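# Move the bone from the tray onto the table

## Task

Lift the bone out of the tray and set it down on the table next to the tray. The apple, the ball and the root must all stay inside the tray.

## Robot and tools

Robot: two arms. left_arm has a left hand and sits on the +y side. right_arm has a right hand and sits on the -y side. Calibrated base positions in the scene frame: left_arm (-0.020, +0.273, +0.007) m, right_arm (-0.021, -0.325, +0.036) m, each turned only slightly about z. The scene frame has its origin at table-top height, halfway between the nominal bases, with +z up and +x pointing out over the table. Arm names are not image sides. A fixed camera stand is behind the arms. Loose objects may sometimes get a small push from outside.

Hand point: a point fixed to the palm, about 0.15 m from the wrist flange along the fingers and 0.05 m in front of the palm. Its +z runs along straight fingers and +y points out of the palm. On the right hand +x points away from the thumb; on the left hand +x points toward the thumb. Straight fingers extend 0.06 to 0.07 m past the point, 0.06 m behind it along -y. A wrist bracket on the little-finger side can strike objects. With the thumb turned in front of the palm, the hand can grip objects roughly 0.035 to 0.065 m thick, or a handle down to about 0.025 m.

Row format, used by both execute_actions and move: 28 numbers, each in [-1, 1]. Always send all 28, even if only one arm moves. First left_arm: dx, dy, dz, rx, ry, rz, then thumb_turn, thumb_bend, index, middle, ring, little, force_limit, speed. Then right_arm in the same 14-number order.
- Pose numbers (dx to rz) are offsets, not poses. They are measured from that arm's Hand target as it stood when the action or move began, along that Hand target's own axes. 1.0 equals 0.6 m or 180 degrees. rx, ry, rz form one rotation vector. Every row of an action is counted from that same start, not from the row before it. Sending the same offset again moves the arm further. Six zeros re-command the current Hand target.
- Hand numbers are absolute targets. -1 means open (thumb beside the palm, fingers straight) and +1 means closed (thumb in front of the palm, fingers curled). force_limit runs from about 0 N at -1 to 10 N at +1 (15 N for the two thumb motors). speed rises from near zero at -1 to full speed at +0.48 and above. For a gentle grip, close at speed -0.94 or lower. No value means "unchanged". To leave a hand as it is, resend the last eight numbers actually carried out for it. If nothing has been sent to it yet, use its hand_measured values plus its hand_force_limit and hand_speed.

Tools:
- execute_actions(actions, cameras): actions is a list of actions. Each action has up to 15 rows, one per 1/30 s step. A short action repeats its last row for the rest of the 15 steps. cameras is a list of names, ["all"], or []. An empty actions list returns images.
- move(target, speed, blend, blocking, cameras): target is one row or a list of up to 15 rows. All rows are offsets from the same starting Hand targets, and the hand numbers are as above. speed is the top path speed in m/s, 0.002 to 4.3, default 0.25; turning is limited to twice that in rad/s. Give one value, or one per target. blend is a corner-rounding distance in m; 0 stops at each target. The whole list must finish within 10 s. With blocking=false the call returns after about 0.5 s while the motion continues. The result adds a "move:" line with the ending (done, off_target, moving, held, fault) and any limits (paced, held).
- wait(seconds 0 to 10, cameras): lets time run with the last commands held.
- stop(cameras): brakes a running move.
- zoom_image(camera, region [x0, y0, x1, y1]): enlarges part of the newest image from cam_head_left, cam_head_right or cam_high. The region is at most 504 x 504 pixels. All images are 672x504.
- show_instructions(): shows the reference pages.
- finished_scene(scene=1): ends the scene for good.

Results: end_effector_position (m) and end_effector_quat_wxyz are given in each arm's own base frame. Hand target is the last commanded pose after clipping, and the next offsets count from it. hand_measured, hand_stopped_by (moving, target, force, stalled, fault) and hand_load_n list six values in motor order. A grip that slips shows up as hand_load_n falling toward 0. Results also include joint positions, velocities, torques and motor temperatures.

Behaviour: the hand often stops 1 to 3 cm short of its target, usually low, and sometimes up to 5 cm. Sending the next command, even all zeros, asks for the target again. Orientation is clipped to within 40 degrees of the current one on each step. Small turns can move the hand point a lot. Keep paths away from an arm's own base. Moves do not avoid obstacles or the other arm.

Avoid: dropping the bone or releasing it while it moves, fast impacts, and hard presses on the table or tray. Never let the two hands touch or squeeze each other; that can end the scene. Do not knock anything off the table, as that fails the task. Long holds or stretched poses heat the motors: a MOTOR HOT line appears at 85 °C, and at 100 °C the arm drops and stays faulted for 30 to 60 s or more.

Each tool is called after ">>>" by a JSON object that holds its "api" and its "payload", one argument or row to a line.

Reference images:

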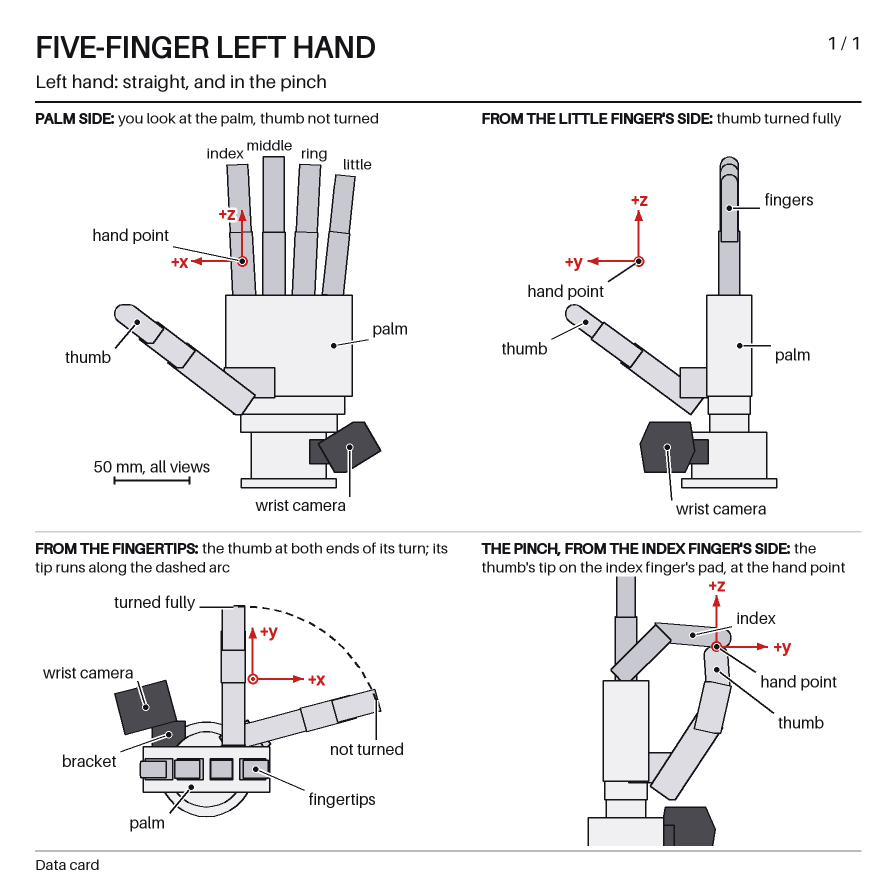

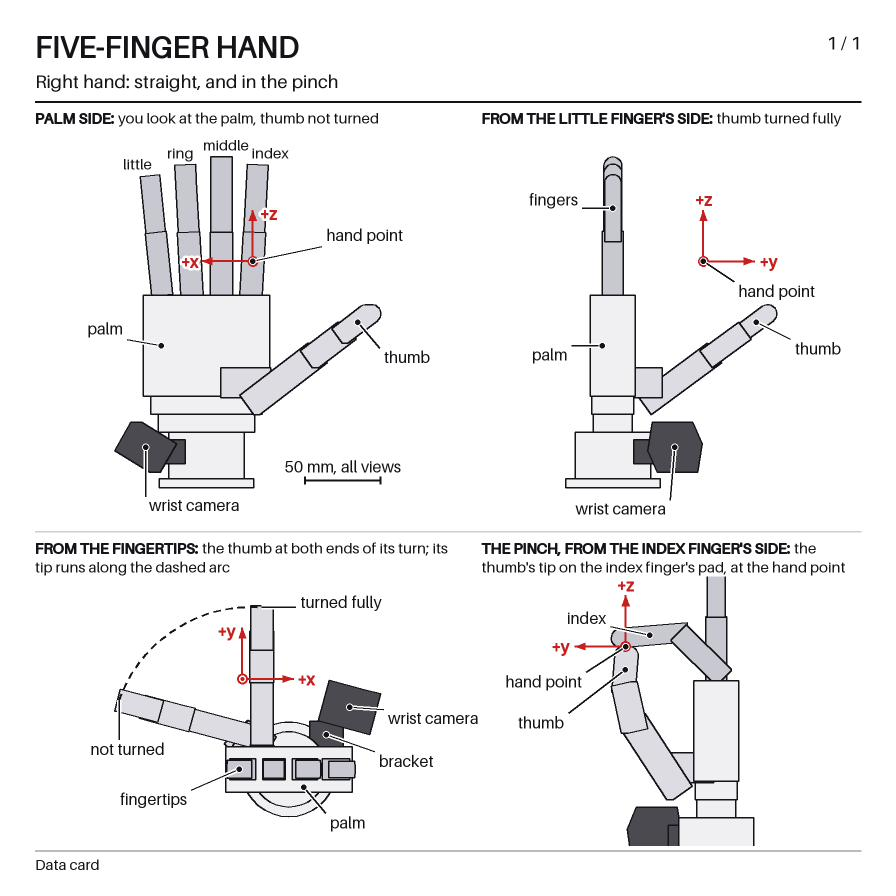

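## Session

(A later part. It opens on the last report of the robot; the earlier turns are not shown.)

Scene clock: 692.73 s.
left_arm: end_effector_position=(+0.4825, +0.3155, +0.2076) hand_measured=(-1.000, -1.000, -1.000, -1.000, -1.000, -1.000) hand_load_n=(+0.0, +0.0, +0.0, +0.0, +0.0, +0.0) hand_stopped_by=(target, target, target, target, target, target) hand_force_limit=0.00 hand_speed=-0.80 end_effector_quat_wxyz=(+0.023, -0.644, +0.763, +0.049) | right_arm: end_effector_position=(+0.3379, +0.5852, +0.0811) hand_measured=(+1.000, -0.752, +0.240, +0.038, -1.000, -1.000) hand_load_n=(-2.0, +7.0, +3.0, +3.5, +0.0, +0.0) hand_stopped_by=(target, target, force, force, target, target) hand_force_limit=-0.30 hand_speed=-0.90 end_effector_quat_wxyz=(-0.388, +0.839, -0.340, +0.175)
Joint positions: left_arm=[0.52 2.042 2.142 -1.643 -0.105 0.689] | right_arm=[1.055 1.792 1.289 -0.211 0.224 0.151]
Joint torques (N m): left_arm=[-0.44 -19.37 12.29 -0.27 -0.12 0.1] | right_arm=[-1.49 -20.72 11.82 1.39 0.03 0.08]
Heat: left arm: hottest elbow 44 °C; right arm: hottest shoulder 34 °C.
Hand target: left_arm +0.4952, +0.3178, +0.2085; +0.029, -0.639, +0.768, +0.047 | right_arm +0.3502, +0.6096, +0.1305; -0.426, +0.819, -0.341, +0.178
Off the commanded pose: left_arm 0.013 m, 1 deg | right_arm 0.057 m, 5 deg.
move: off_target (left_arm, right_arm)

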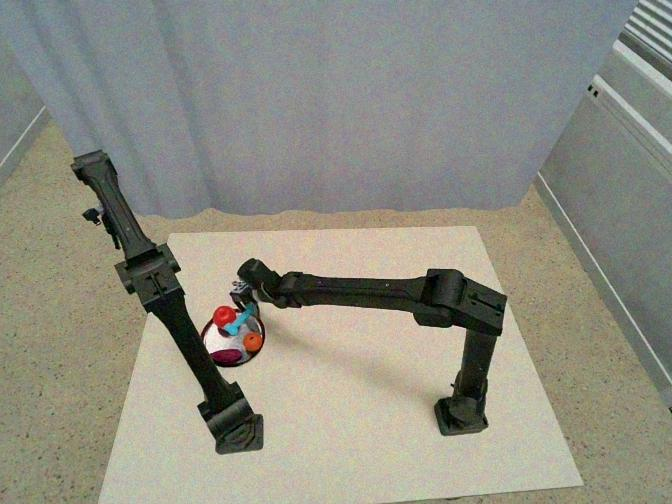

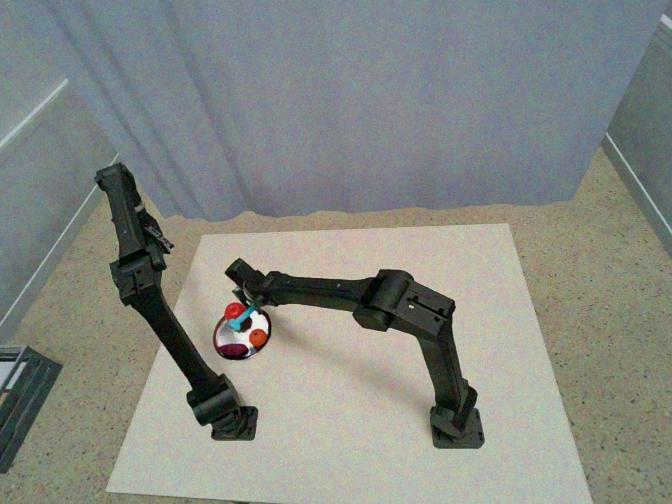

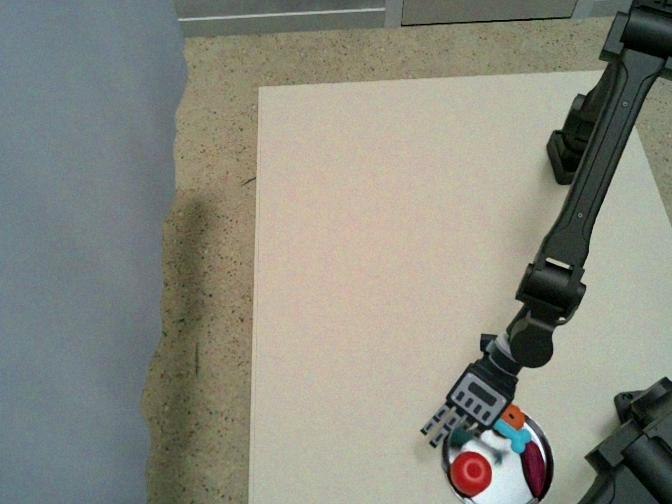

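>>> {"api": "move", "payload": {
  "target": [
    [0, 0, 0, 0, 0, 0, -1, -1, -1, -1, -1, -1, 0.0, -0.8, 0.189, 0.1147, -0.1635, 0, 0, 0, 1, -0.75, 0.45, 0.35, -1, -1, -0.3, -0.9],
    [0, 0, 0, 0, 0, 0, -1, -1, -1, -1, -1, -1, 0.0, -0.8, 0.1888, 0.1828, -0.1158, 0, 0, 0, 1, -0.75, 0.45, 0.35, -1, -1, -0.3, -0.9]
  ],
  "speed": [0.12, 0.07],
  "blend": [0.02, 0],
  "cameras": ["cam_head_left", "cam_high", "cam_head_right"]
}}

>>> {"api": "zoom_image", "payload": {
  "camera": "cam_head_left",
  "region": [190, 260, 310, 360]
}}

>>> {"api": "zoom_image", "payload": {
  "camera": "cam_high",
  "region": [420, 310, 560, 450]
}}

Scene clock: 706.27 s.
left_arm: end_effector_position=(+0.4825, +0.3155, +0.2076) hand_measured=(-1.000, -1.000, -1.000, -1.000, -1.000, -1.000) hand_load_n=(+0.0, +0.0, +0.0, +0.0, +0.0, +0.0) hand_stopped_by=(target, target, target, target, target, target) hand_force_limit=0.00 hand_speed=-0.80 end_effector_quat_wxyz=(+0.023, -0.644, +0.763, +0.049) | right_arm: end_effector_position=(+0.3383, +0.4424, +0.0727) hand_measured=(+1.000, -0.752, +0.240, +0.038, -1.000, -1.000) hand_load_n=(-1.5, +7.0, +3.0, +3.5, +0.0, +0.0) hand_stopped_by=(target, target, force, force, target, target) hand_force_limit=-0.30 hand_speed=-0.90 end_effector_quat_wxyz=(-0.415, +0.824, -0.346, +0.171)
Joint positions: left_arm=[0.52 2.042 2.142 -1.643 -0.105 0.689] | right_arm=[0.885 1.52 0.871 0.007 0.082 0.068]
Joint torques (N m): left_arm=[-0.44 -19.37 12.3 -0.28 -0.12 0.11] | right_arm=[-2.08 -13.16 7.12 2.37 -0.08 -0.09]
Heat: left arm: hottest elbow 44 °C; right arm: hottest shoulder 34 °C.
Hand target: left_arm +0.4952, +0.3178, +0.2085; +0.029, -0.639, +0.768, +0.047 | right_arm +0.3451, +0.4448, +0.0806; -0.427, +0.819, -0.340, +0.178
Off the commanded pose: left_arm 0.013 m, 1 deg | right_arm 0.011 m, 2 deg.
move: off_target (left_arm, right_arm)

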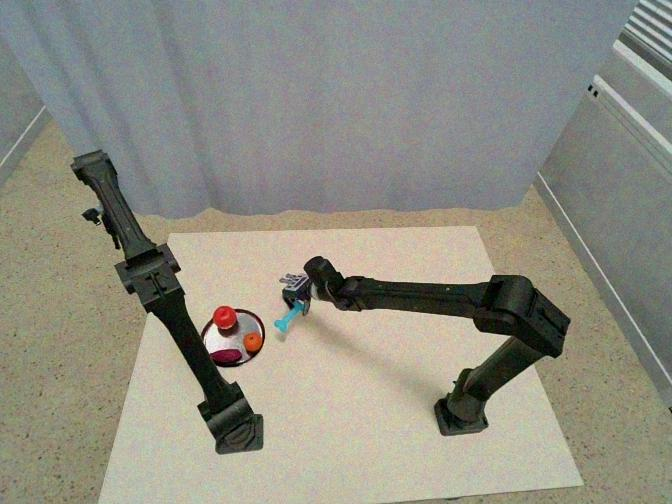

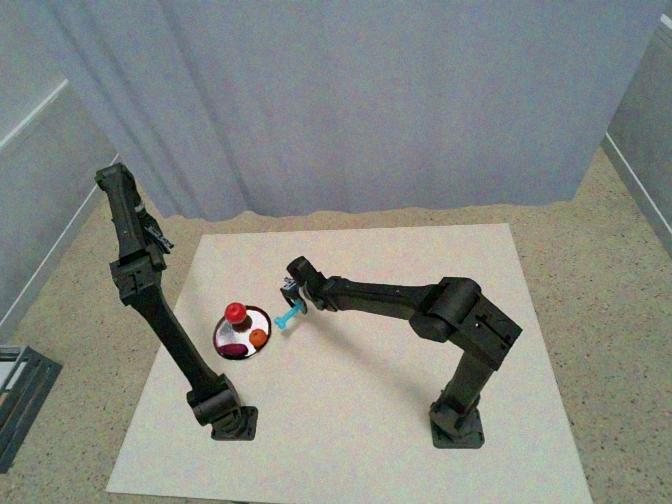

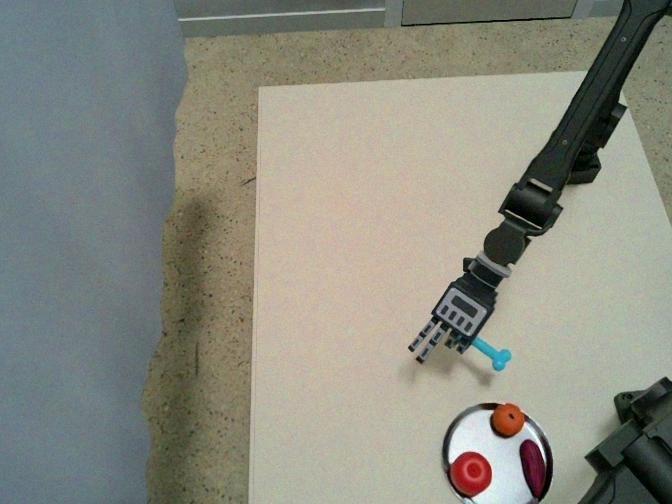

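Scaled by 4.200 from the camera's 672x504 image, which has a finer 960x720 frame.

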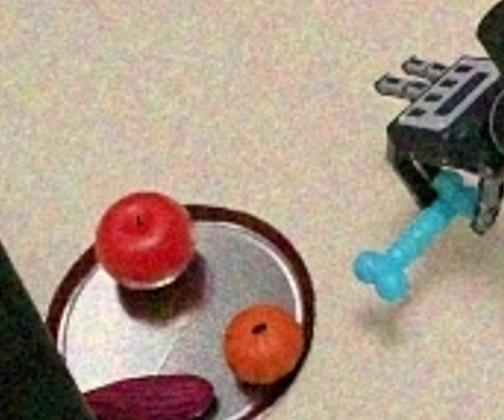

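Scaled by 3.600 from the camera's 672x504 image, which has a finer 960x720 frame.

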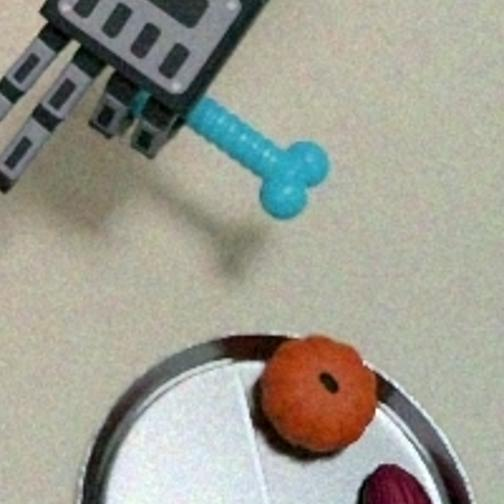

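>>> {"api": "move", "payload": {
  "target": [
    [0, 0, 0, 0, 0, 0, -1, -1, -1, -1, -1, -1, 0.0, -0.8, -0.0002, 0.0819, 0.0573, 0, 0, 0, 1, -0.75, 0.45, 0.35, -1, -1, -0.3, -0.9],
    [0, 0, 0, 0, 0, 0, -1, -1, -1, -1, -1, -1, 0.0, -0.8, -0.0003, 0.1092, 0.0764, 0, 0, 0, 1, -0.75, 0.45, 0.35, -1, -1, -0.3, -0.9]
  ],
  "speed": [0.08, 0.04],
  "blend": [0.01, 0],
  "cameras": ["cam_head_left", "cam_high", "cam_head_right"]
}}

>>> {"api": "zoom_image", "payload": {
  "camera": "cam_head_left",
  "region": [250, 270, 330, 350]
}}

>>> {"api": "zoom_image", "payload": {
  "camera": "cam_high",
  "region": [420, 310, 540, 430]
}}

Scene clock: 716.33 s.
left_arm: end_effector_position=(+0.4825, +0.3155, +0.2076) hand_measured=(-1.000, -1.000, -1.000, -1.000, -1.000, -1.000) hand_load_n=(+0.0, +0.0, +0.0, +0.0, +0.0, +0.0) hand_stopped_by=(target, target, target, target, target, target) hand_force_limit=0.00 hand_speed=-0.80 end_effector_quat_wxyz=(+0.023, -0.644, +0.763, +0.049) | right_arm: end_effector_position=(+0.3392, +0.4435, -0.0039) hand_measured=(+1.000, -0.752, +0.240, +0.038, -1.000, -1.000) hand_load_n=(-1.5, +7.0, +3.0, +3.5, +0.0, +0.0) hand_stopped_by=(target, target, force, force, target, target) hand_force_limit=-0.30 hand_speed=-0.90 end_effector_quat_wxyz=(-0.418, +0.823, -0.345, +0.172)
Joint positions: left_arm=[0.52 2.042 2.142 -1.643 -0.105 0.689] | right_arm=[0.885 1.686 0.802 0.248 0.082 0.068]
Joint torques (N m): left_arm=[-0.38 -19.31 12.29 -0.28 -0.12 0.1] | right_arm=[-2.02 -13.92 5.81 2.36 -0.08 -0.1]
Heat: left arm: hottest elbow 44 °C; right arm: hottest elbow 34 °C.
Hand target: left_arm +0.4952, +0.3178, +0.2085; +0.029, -0.639, +0.768, +0.047 | right_arm +0.3450, +0.4450, +0.0006; -0.427, +0.819, -0.340, +0.178
Off the commanded pose: left_arm 0.013 m, 1 deg | right_arm 0.008 m, 1 deg.
move: off_target (left_arm)

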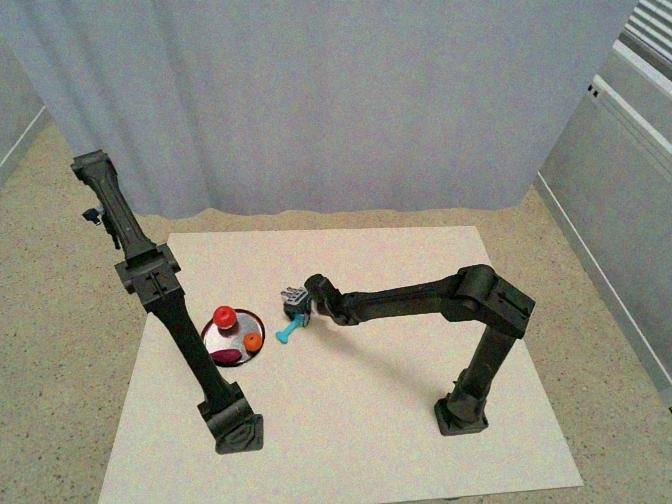

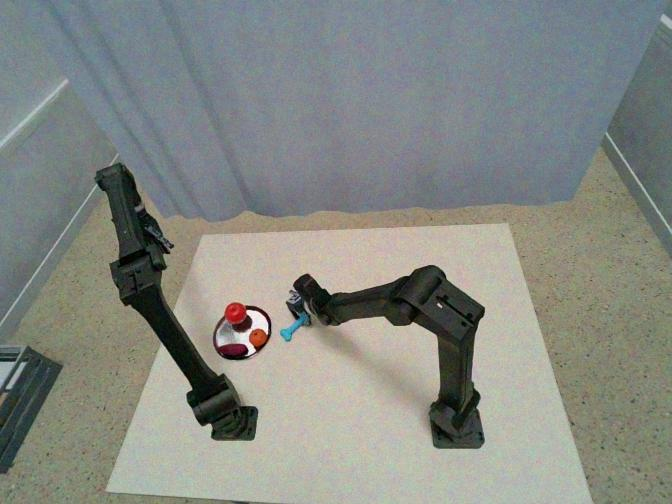

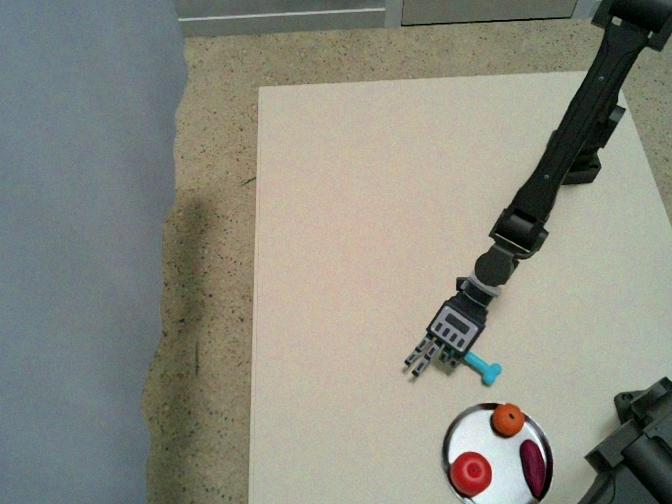

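Scaled by 6.300 from the camera's 672x504 image, which has a finer 960x720 frame.

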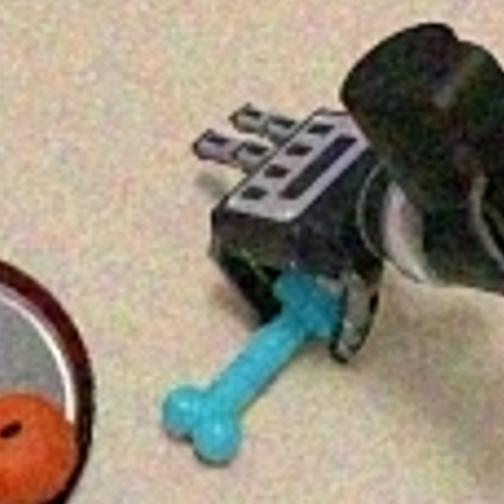

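Scaled by 4.200 from the camera's 672x504 image, which has a finer 960x720 frame.

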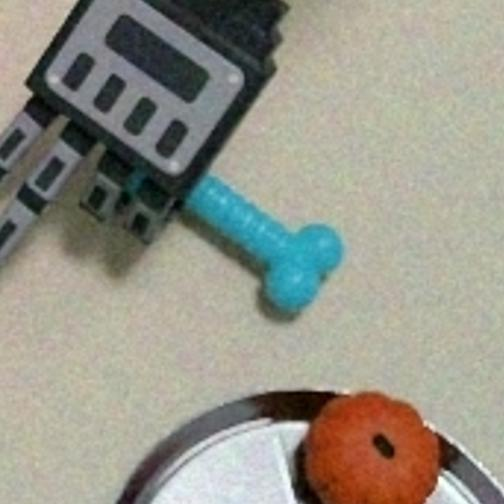

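>>> {"api": "move", "payload": {
  "target": [0, 0, 0, 0, 0, 0, -1, -1, -1, -1, -1, -1, 0.0, -0.8, 0, 0.015, 0.0105, 0, 0, 0, 1, -0.75, 0.45, 0.35, -1, -1, -0.3, -0.9],
  "speed": 0.03,
  "cameras": ["cam_head_left", "cam_high", "cam_head_right"]
}}

>>> {"api": "zoom_image", "payload": {
  "camera": "cam_head_left",
  "region": [260, 290, 320, 350]
}}

>>> {"api": "zoom_image", "payload": {
  "camera": "cam_high",
  "region": [440, 330, 520, 410]
}}

Scene clock: 721.87 s.
left_arm: end_effector_position=(+0.4825, +0.3155, +0.2076) hand_measured=(-1.000, -1.000, -1.000, -1.000, -1.000, -1.000) hand_load_n=(+0.0, +0.0, +0.0, +0.0, +0.0, +0.0) hand_stopped_by=(target, target, target, target, target, target) hand_force_limit=0.00 hand_speed=-0.80 end_effector_quat_wxyz=(+0.023, -0.644, +0.763, +0.049) | right_arm: end_effector_position=(+0.3406, +0.4452, -0.0107) hand_measured=(+1.000, -0.752, +0.240, +0.038, -1.000, -1.000) hand_load_n=(-1.5, +7.0, +3.0, +3.5, +0.0, +0.0) hand_stopped_by=(target, target, force, force, target, target) hand_force_limit=-0.30 hand_speed=-0.90 end_effector_quat_wxyz=(-0.422, +0.821, -0.345, +0.173)
Joint positions: left_arm=[0.52 2.042 2.142 -1.643 -0.105 0.689] | right_arm=[0.885 1.707 0.798 0.283 0.082 0.068]
Joint torques (N m): left_arm=[-0.44 -19.37 12.3 -0.28 -0.12 0.1] | right_arm=[-2.02 -13.51 5.49 2.36 -0.09 -0.09]
Motor temperatures (°C): left_arm=[21 35 45 26 23 21] | right_arm=[21 33 34 23 21 24]
Heat: left arm: hottest elbow 45 °C; right arm: hottest elbow 34 °C.
Hand target: left_arm +0.4952, +0.3178, +0.2085; +0.029, -0.639, +0.768, +0.047 | right_arm +0.3450, +0.4449, -0.0105; -0.426, +0.819, -0.341, +0.178
Off the commanded pose: left_arm 0.013 m, 1 deg | right_arm 0.004 m, 1 deg.
move: off_target (left_arm)

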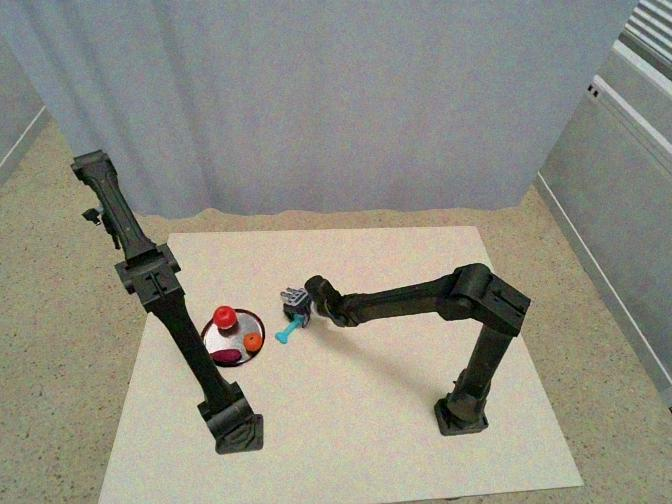

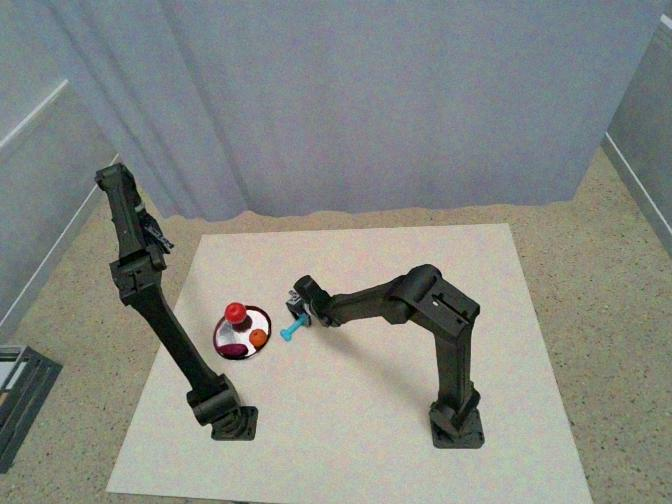

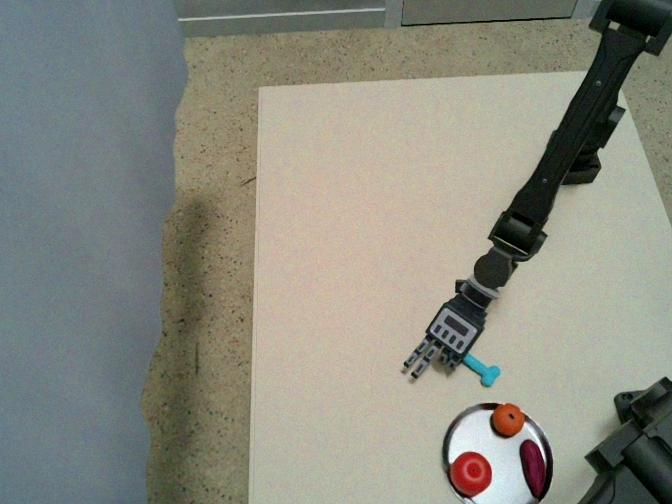

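Scaled by 8.400 from the camera's 672x504 image, which has a finer 960x720 frame.

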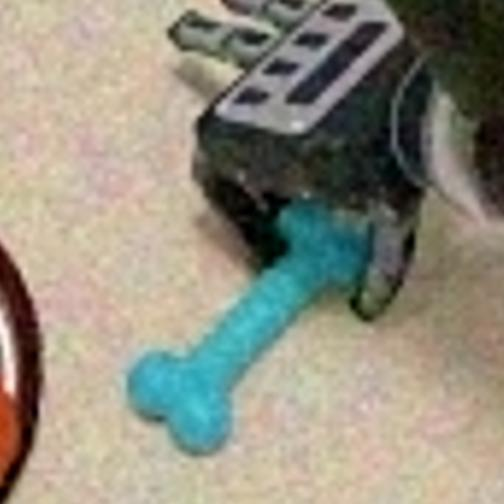

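Scaled by 6.300 from the camera's 672x504 image, which has a finer 960x720 frame.

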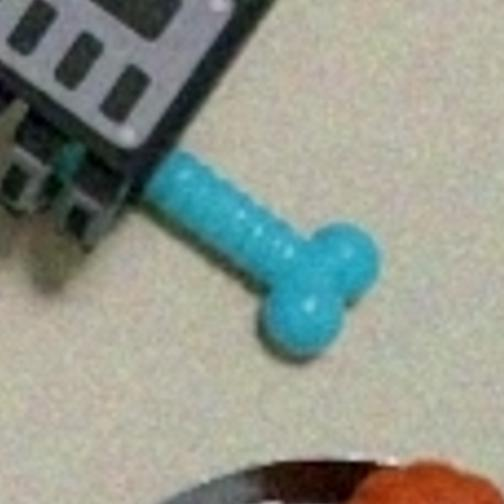

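>>> {"api": "move", "payload": {
  "target": [
    [0, 0, 0, 0, 0, 0, -1, -1, -1, -1, -1, -1, 0.0, -0.8, 0, 0.0075, 0.005, 0, 0, 0, 1, -0.75, 0.45, 0.35, -1, -1, -0.3, -0.9],
    [0, 0, 0, 0, 0, 0, -1, -1, -1, -1, -1, -1, 0.0, -0.8, 0, 0.0075, 0.005, 0, 0, 0, 1, -0.82, -0.2, -0.3, -1, -1, -0.3, -0.8]
  ],
  "speed": 0.02,
  "cameras": ["cam_head_left", "cam_high", "cam_head_right"]
}}

>>> {"api": "zoom_image", "payload": {
  "camera": "cam_head_left",
  "region": [260, 290, 320, 350]
}}

>>> {"api": "zoom_image", "payload": {
  "camera": "cam_high",
  "region": [440, 330, 520, 410]
}}

Scene clock: 730.30 s.
left_arm: end_effector_position=(+0.4825, +0.3155, +0.2076) hand_measured=(-1.000, -1.000, -1.000, -1.000, -1.000, -1.000) hand_load_n=(+0.0, +0.0, +0.0, +0.0, +0.0, +0.0) hand_stopped_by=(target, target, target, target, target, target) hand_force_limit=0.00 hand_speed=-0.80 end_effector_quat_wxyz=(+0.023, -0.644, +0.763, +0.049) | right_arm: end_effector_position=(+0.3417, +0.4468, -0.0101) hand_measured=(+1.000, -0.820, -0.200, -0.300, -1.000, -1.000) hand_load_n=(+0.0, +0.0, +0.0, -1.0, +0.0, +0.0) hand_stopped_by=(target, target, target, target, target, target) hand_force_limit=-0.30 hand_speed=-0.80 end_effector_quat_wxyz=(-0.428, +0.817, -0.343, +0.174)
Joint positions: left_arm=[0.52 2.042 2.142 -1.643 -0.105 0.689] | right_arm=[0.885 1.711 0.793 0.306 0.081 0.068]
Joint torques (N m): left_arm=[-0.5 -19.37 12.29 -0.29 -0.12 0.1] | right_arm=[-2.08 -12.63 5.55 2.11 -0.05 -0.09]
Heat: left arm: hottest elbow 45 °C; right arm: hottest elbow 34 °C.
Hand target: left_arm +0.4952, +0.3178, +0.2085; +0.029, -0.639, +0.768, +0.047 | right_arm +0.3448, +0.4447, -0.0160; -0.426, +0.819, -0.340, +0.178
Off the commanded pose: left_arm 0.013 m, 1 deg | right_arm 0.007 m, 1 deg.
move: off_target (left_arm)

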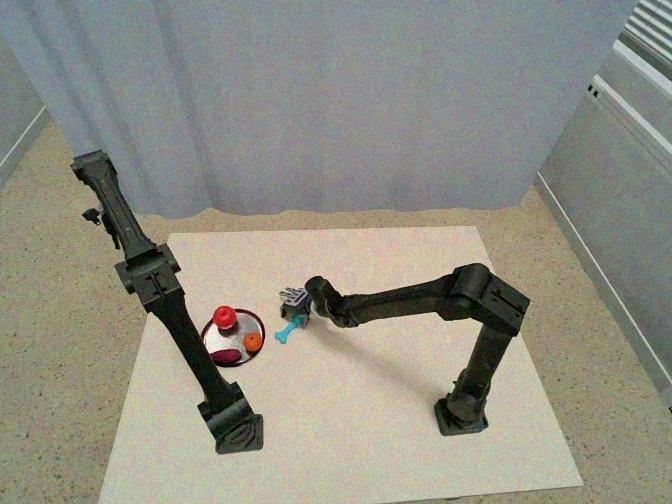

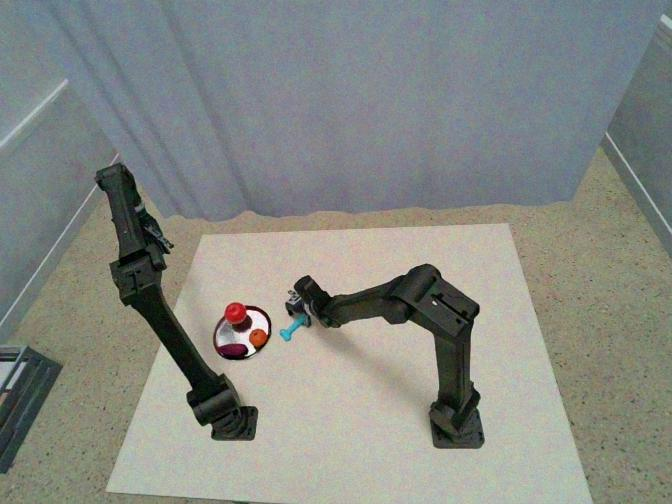

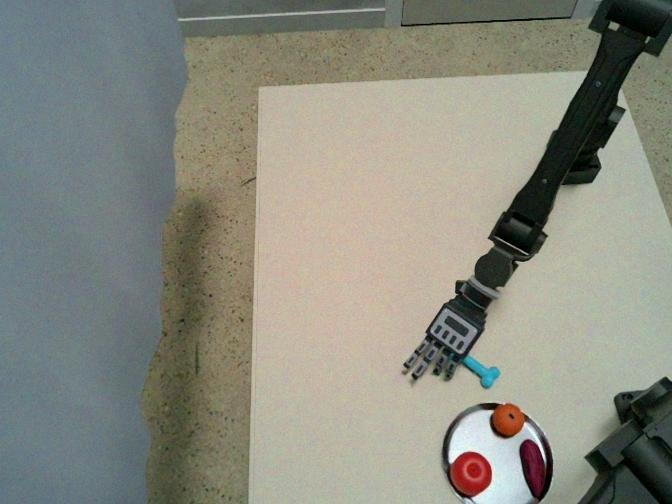

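Scaled by 8.400 from the camera's 672x504 image, which has a finer 960x720 frame.

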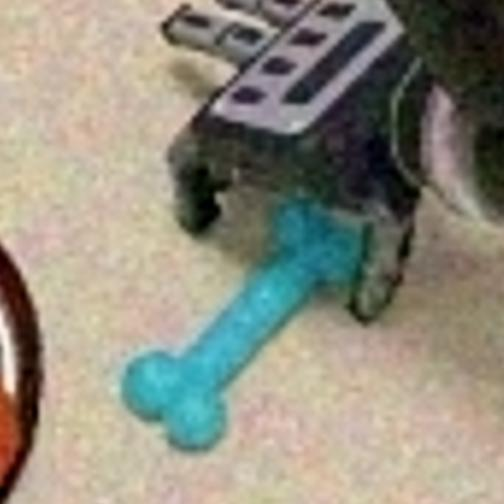

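Scaled by 6.300 from the camera's 672x504 image, which has a finer 960x720 frame.

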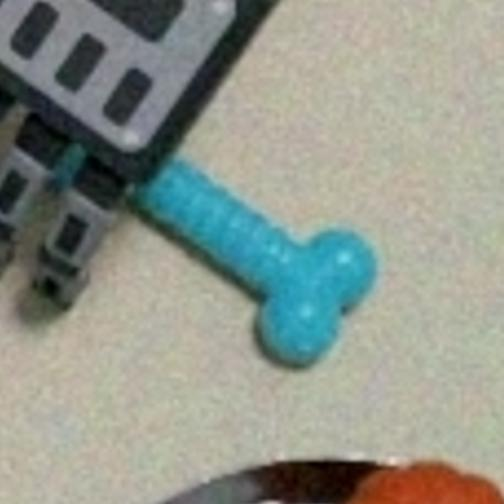

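>>> {"api": "move", "payload": {
  "target": [
    [0, 0, 0, 0, 0, 0, -1, -1, -1, -1, -1, -1, 0.0, -0.8, 0.0013, -0.0635, -0.0545, 0.0222, 0, 0, 1, -0.82, -0.2, -0.3, -1, -1, -0.3, -0.8],
    [0, 0, 0, 0, 0, 0, -1, -1, -1, -1, -1, -1, 0.0, -0.8, 0.0028, -0.1545, -0.128, 0.0222, 0, 0, 1, -0.82, -0.2, -0.3, -1, -1, -0.3, -0.8]
  ],
  "speed": [0.06, 0.15],
  "blend": [0.01, 0],
  "cameras": ["cam_head_left", "cam_high", "cam_head_right"]
}}

>>> {"api": "zoom_image", "payload": {
  "camera": "cam_high",
  "region": [420, 310, 580, 504]
}}

Scene clock: 739.50 s.
left_arm: end_effector_position=(+0.4825, +0.3155, +0.2076) hand_measured=(-1.000, -1.000, -1.000, -1.000, -1.000, -1.000) hand_load_n=(+0.0, +0.0, +0.0, +0.0, +0.0, +0.0) hand_stopped_by=(target, target, target, target, target, target) hand_force_limit=0.00 hand_speed=-0.80 end_effector_quat_wxyz=(+0.023, -0.644, +0.763, +0.049) | right_arm: end_effector_position=(+0.3221, +0.4221, +0.0745) hand_measured=(+1.000, -0.820, -0.200, -0.300, -1.000, -1.000) hand_load_n=(+0.0, +0.0, -0.5, +0.0, +0.0, +0.0) hand_stopped_by=(target, target, target, target, target, target) hand_force_limit=-0.30 hand_speed=-0.80 end_effector_quat_wxyz=(-0.433, +0.815, -0.342, +0.177)
Joint positions: left_arm=[0.52 2.042 2.142 -1.643 -0.105 0.689] | right_arm=[0.885 1.447 0.769 0.079 0.083 0.066]
Joint torques (N m): left_arm=[-0.44 -19.31 12.29 -0.28 -0.12 0.11] | right_arm=[-1.96 -12.45 10.35 1.43 0.06 -0.12]
Heat: left arm: hottest elbow 45 °C; right arm: hottest elbow 33 °C.
Hand target: left_arm +0.4952, +0.3178, +0.2085; +0.029, -0.639, +0.768, +0.047 | right_arm +0.3391, +0.4367, +0.1041; -0.455, +0.804, -0.334, +0.189
Off the commanded pose: left_arm 0.013 m, 1 deg | right_arm 0.037 m, 3 deg.
move: off_target (left_arm, right_arm)

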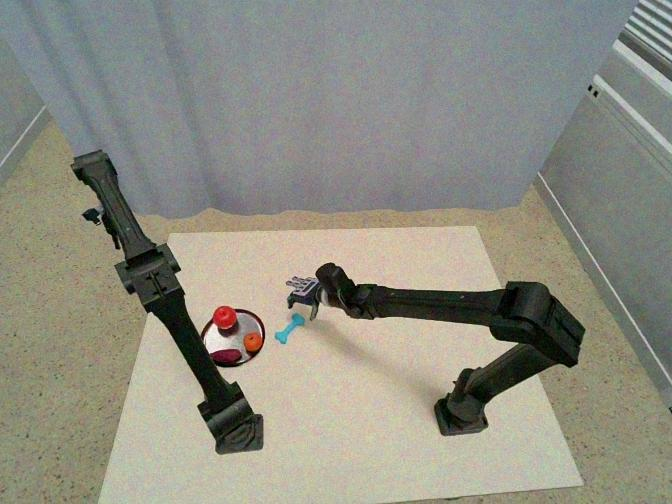

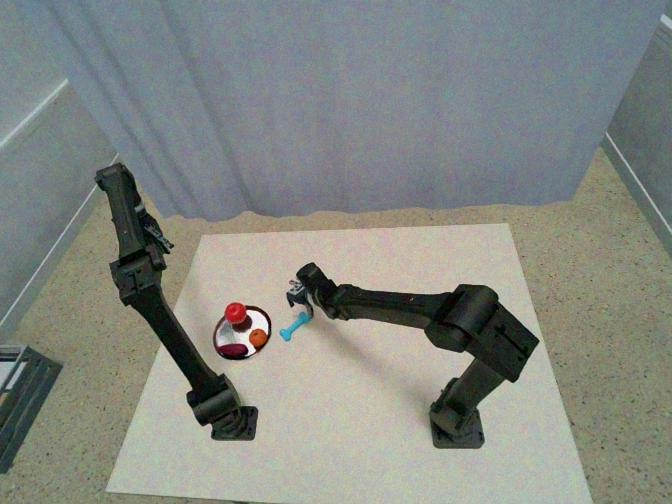

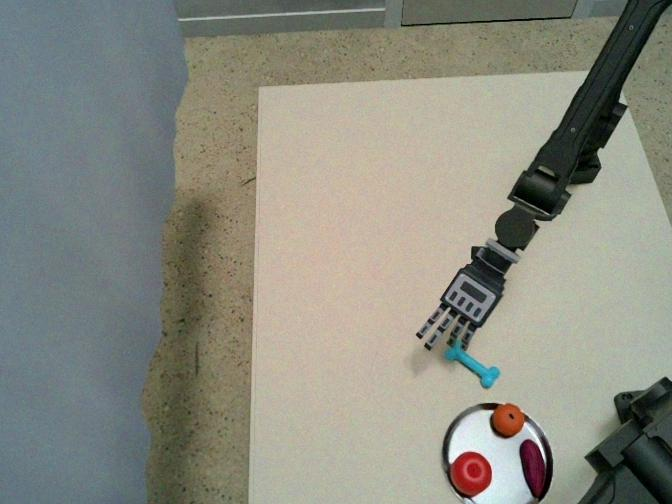

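Scaled by 2.598 from the camera's 672x504 image, which has a finer 960x720 frame.

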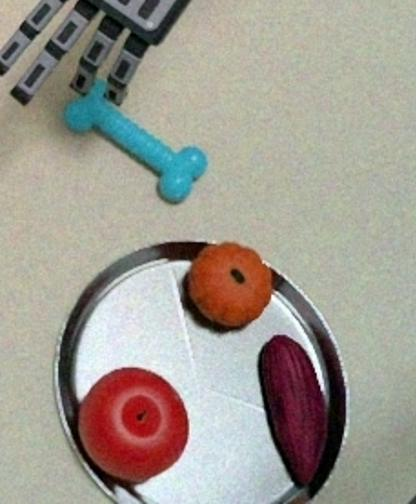

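>>> {"api": "finished_scene", "payload": {

}}

The scene is finished: the task was done.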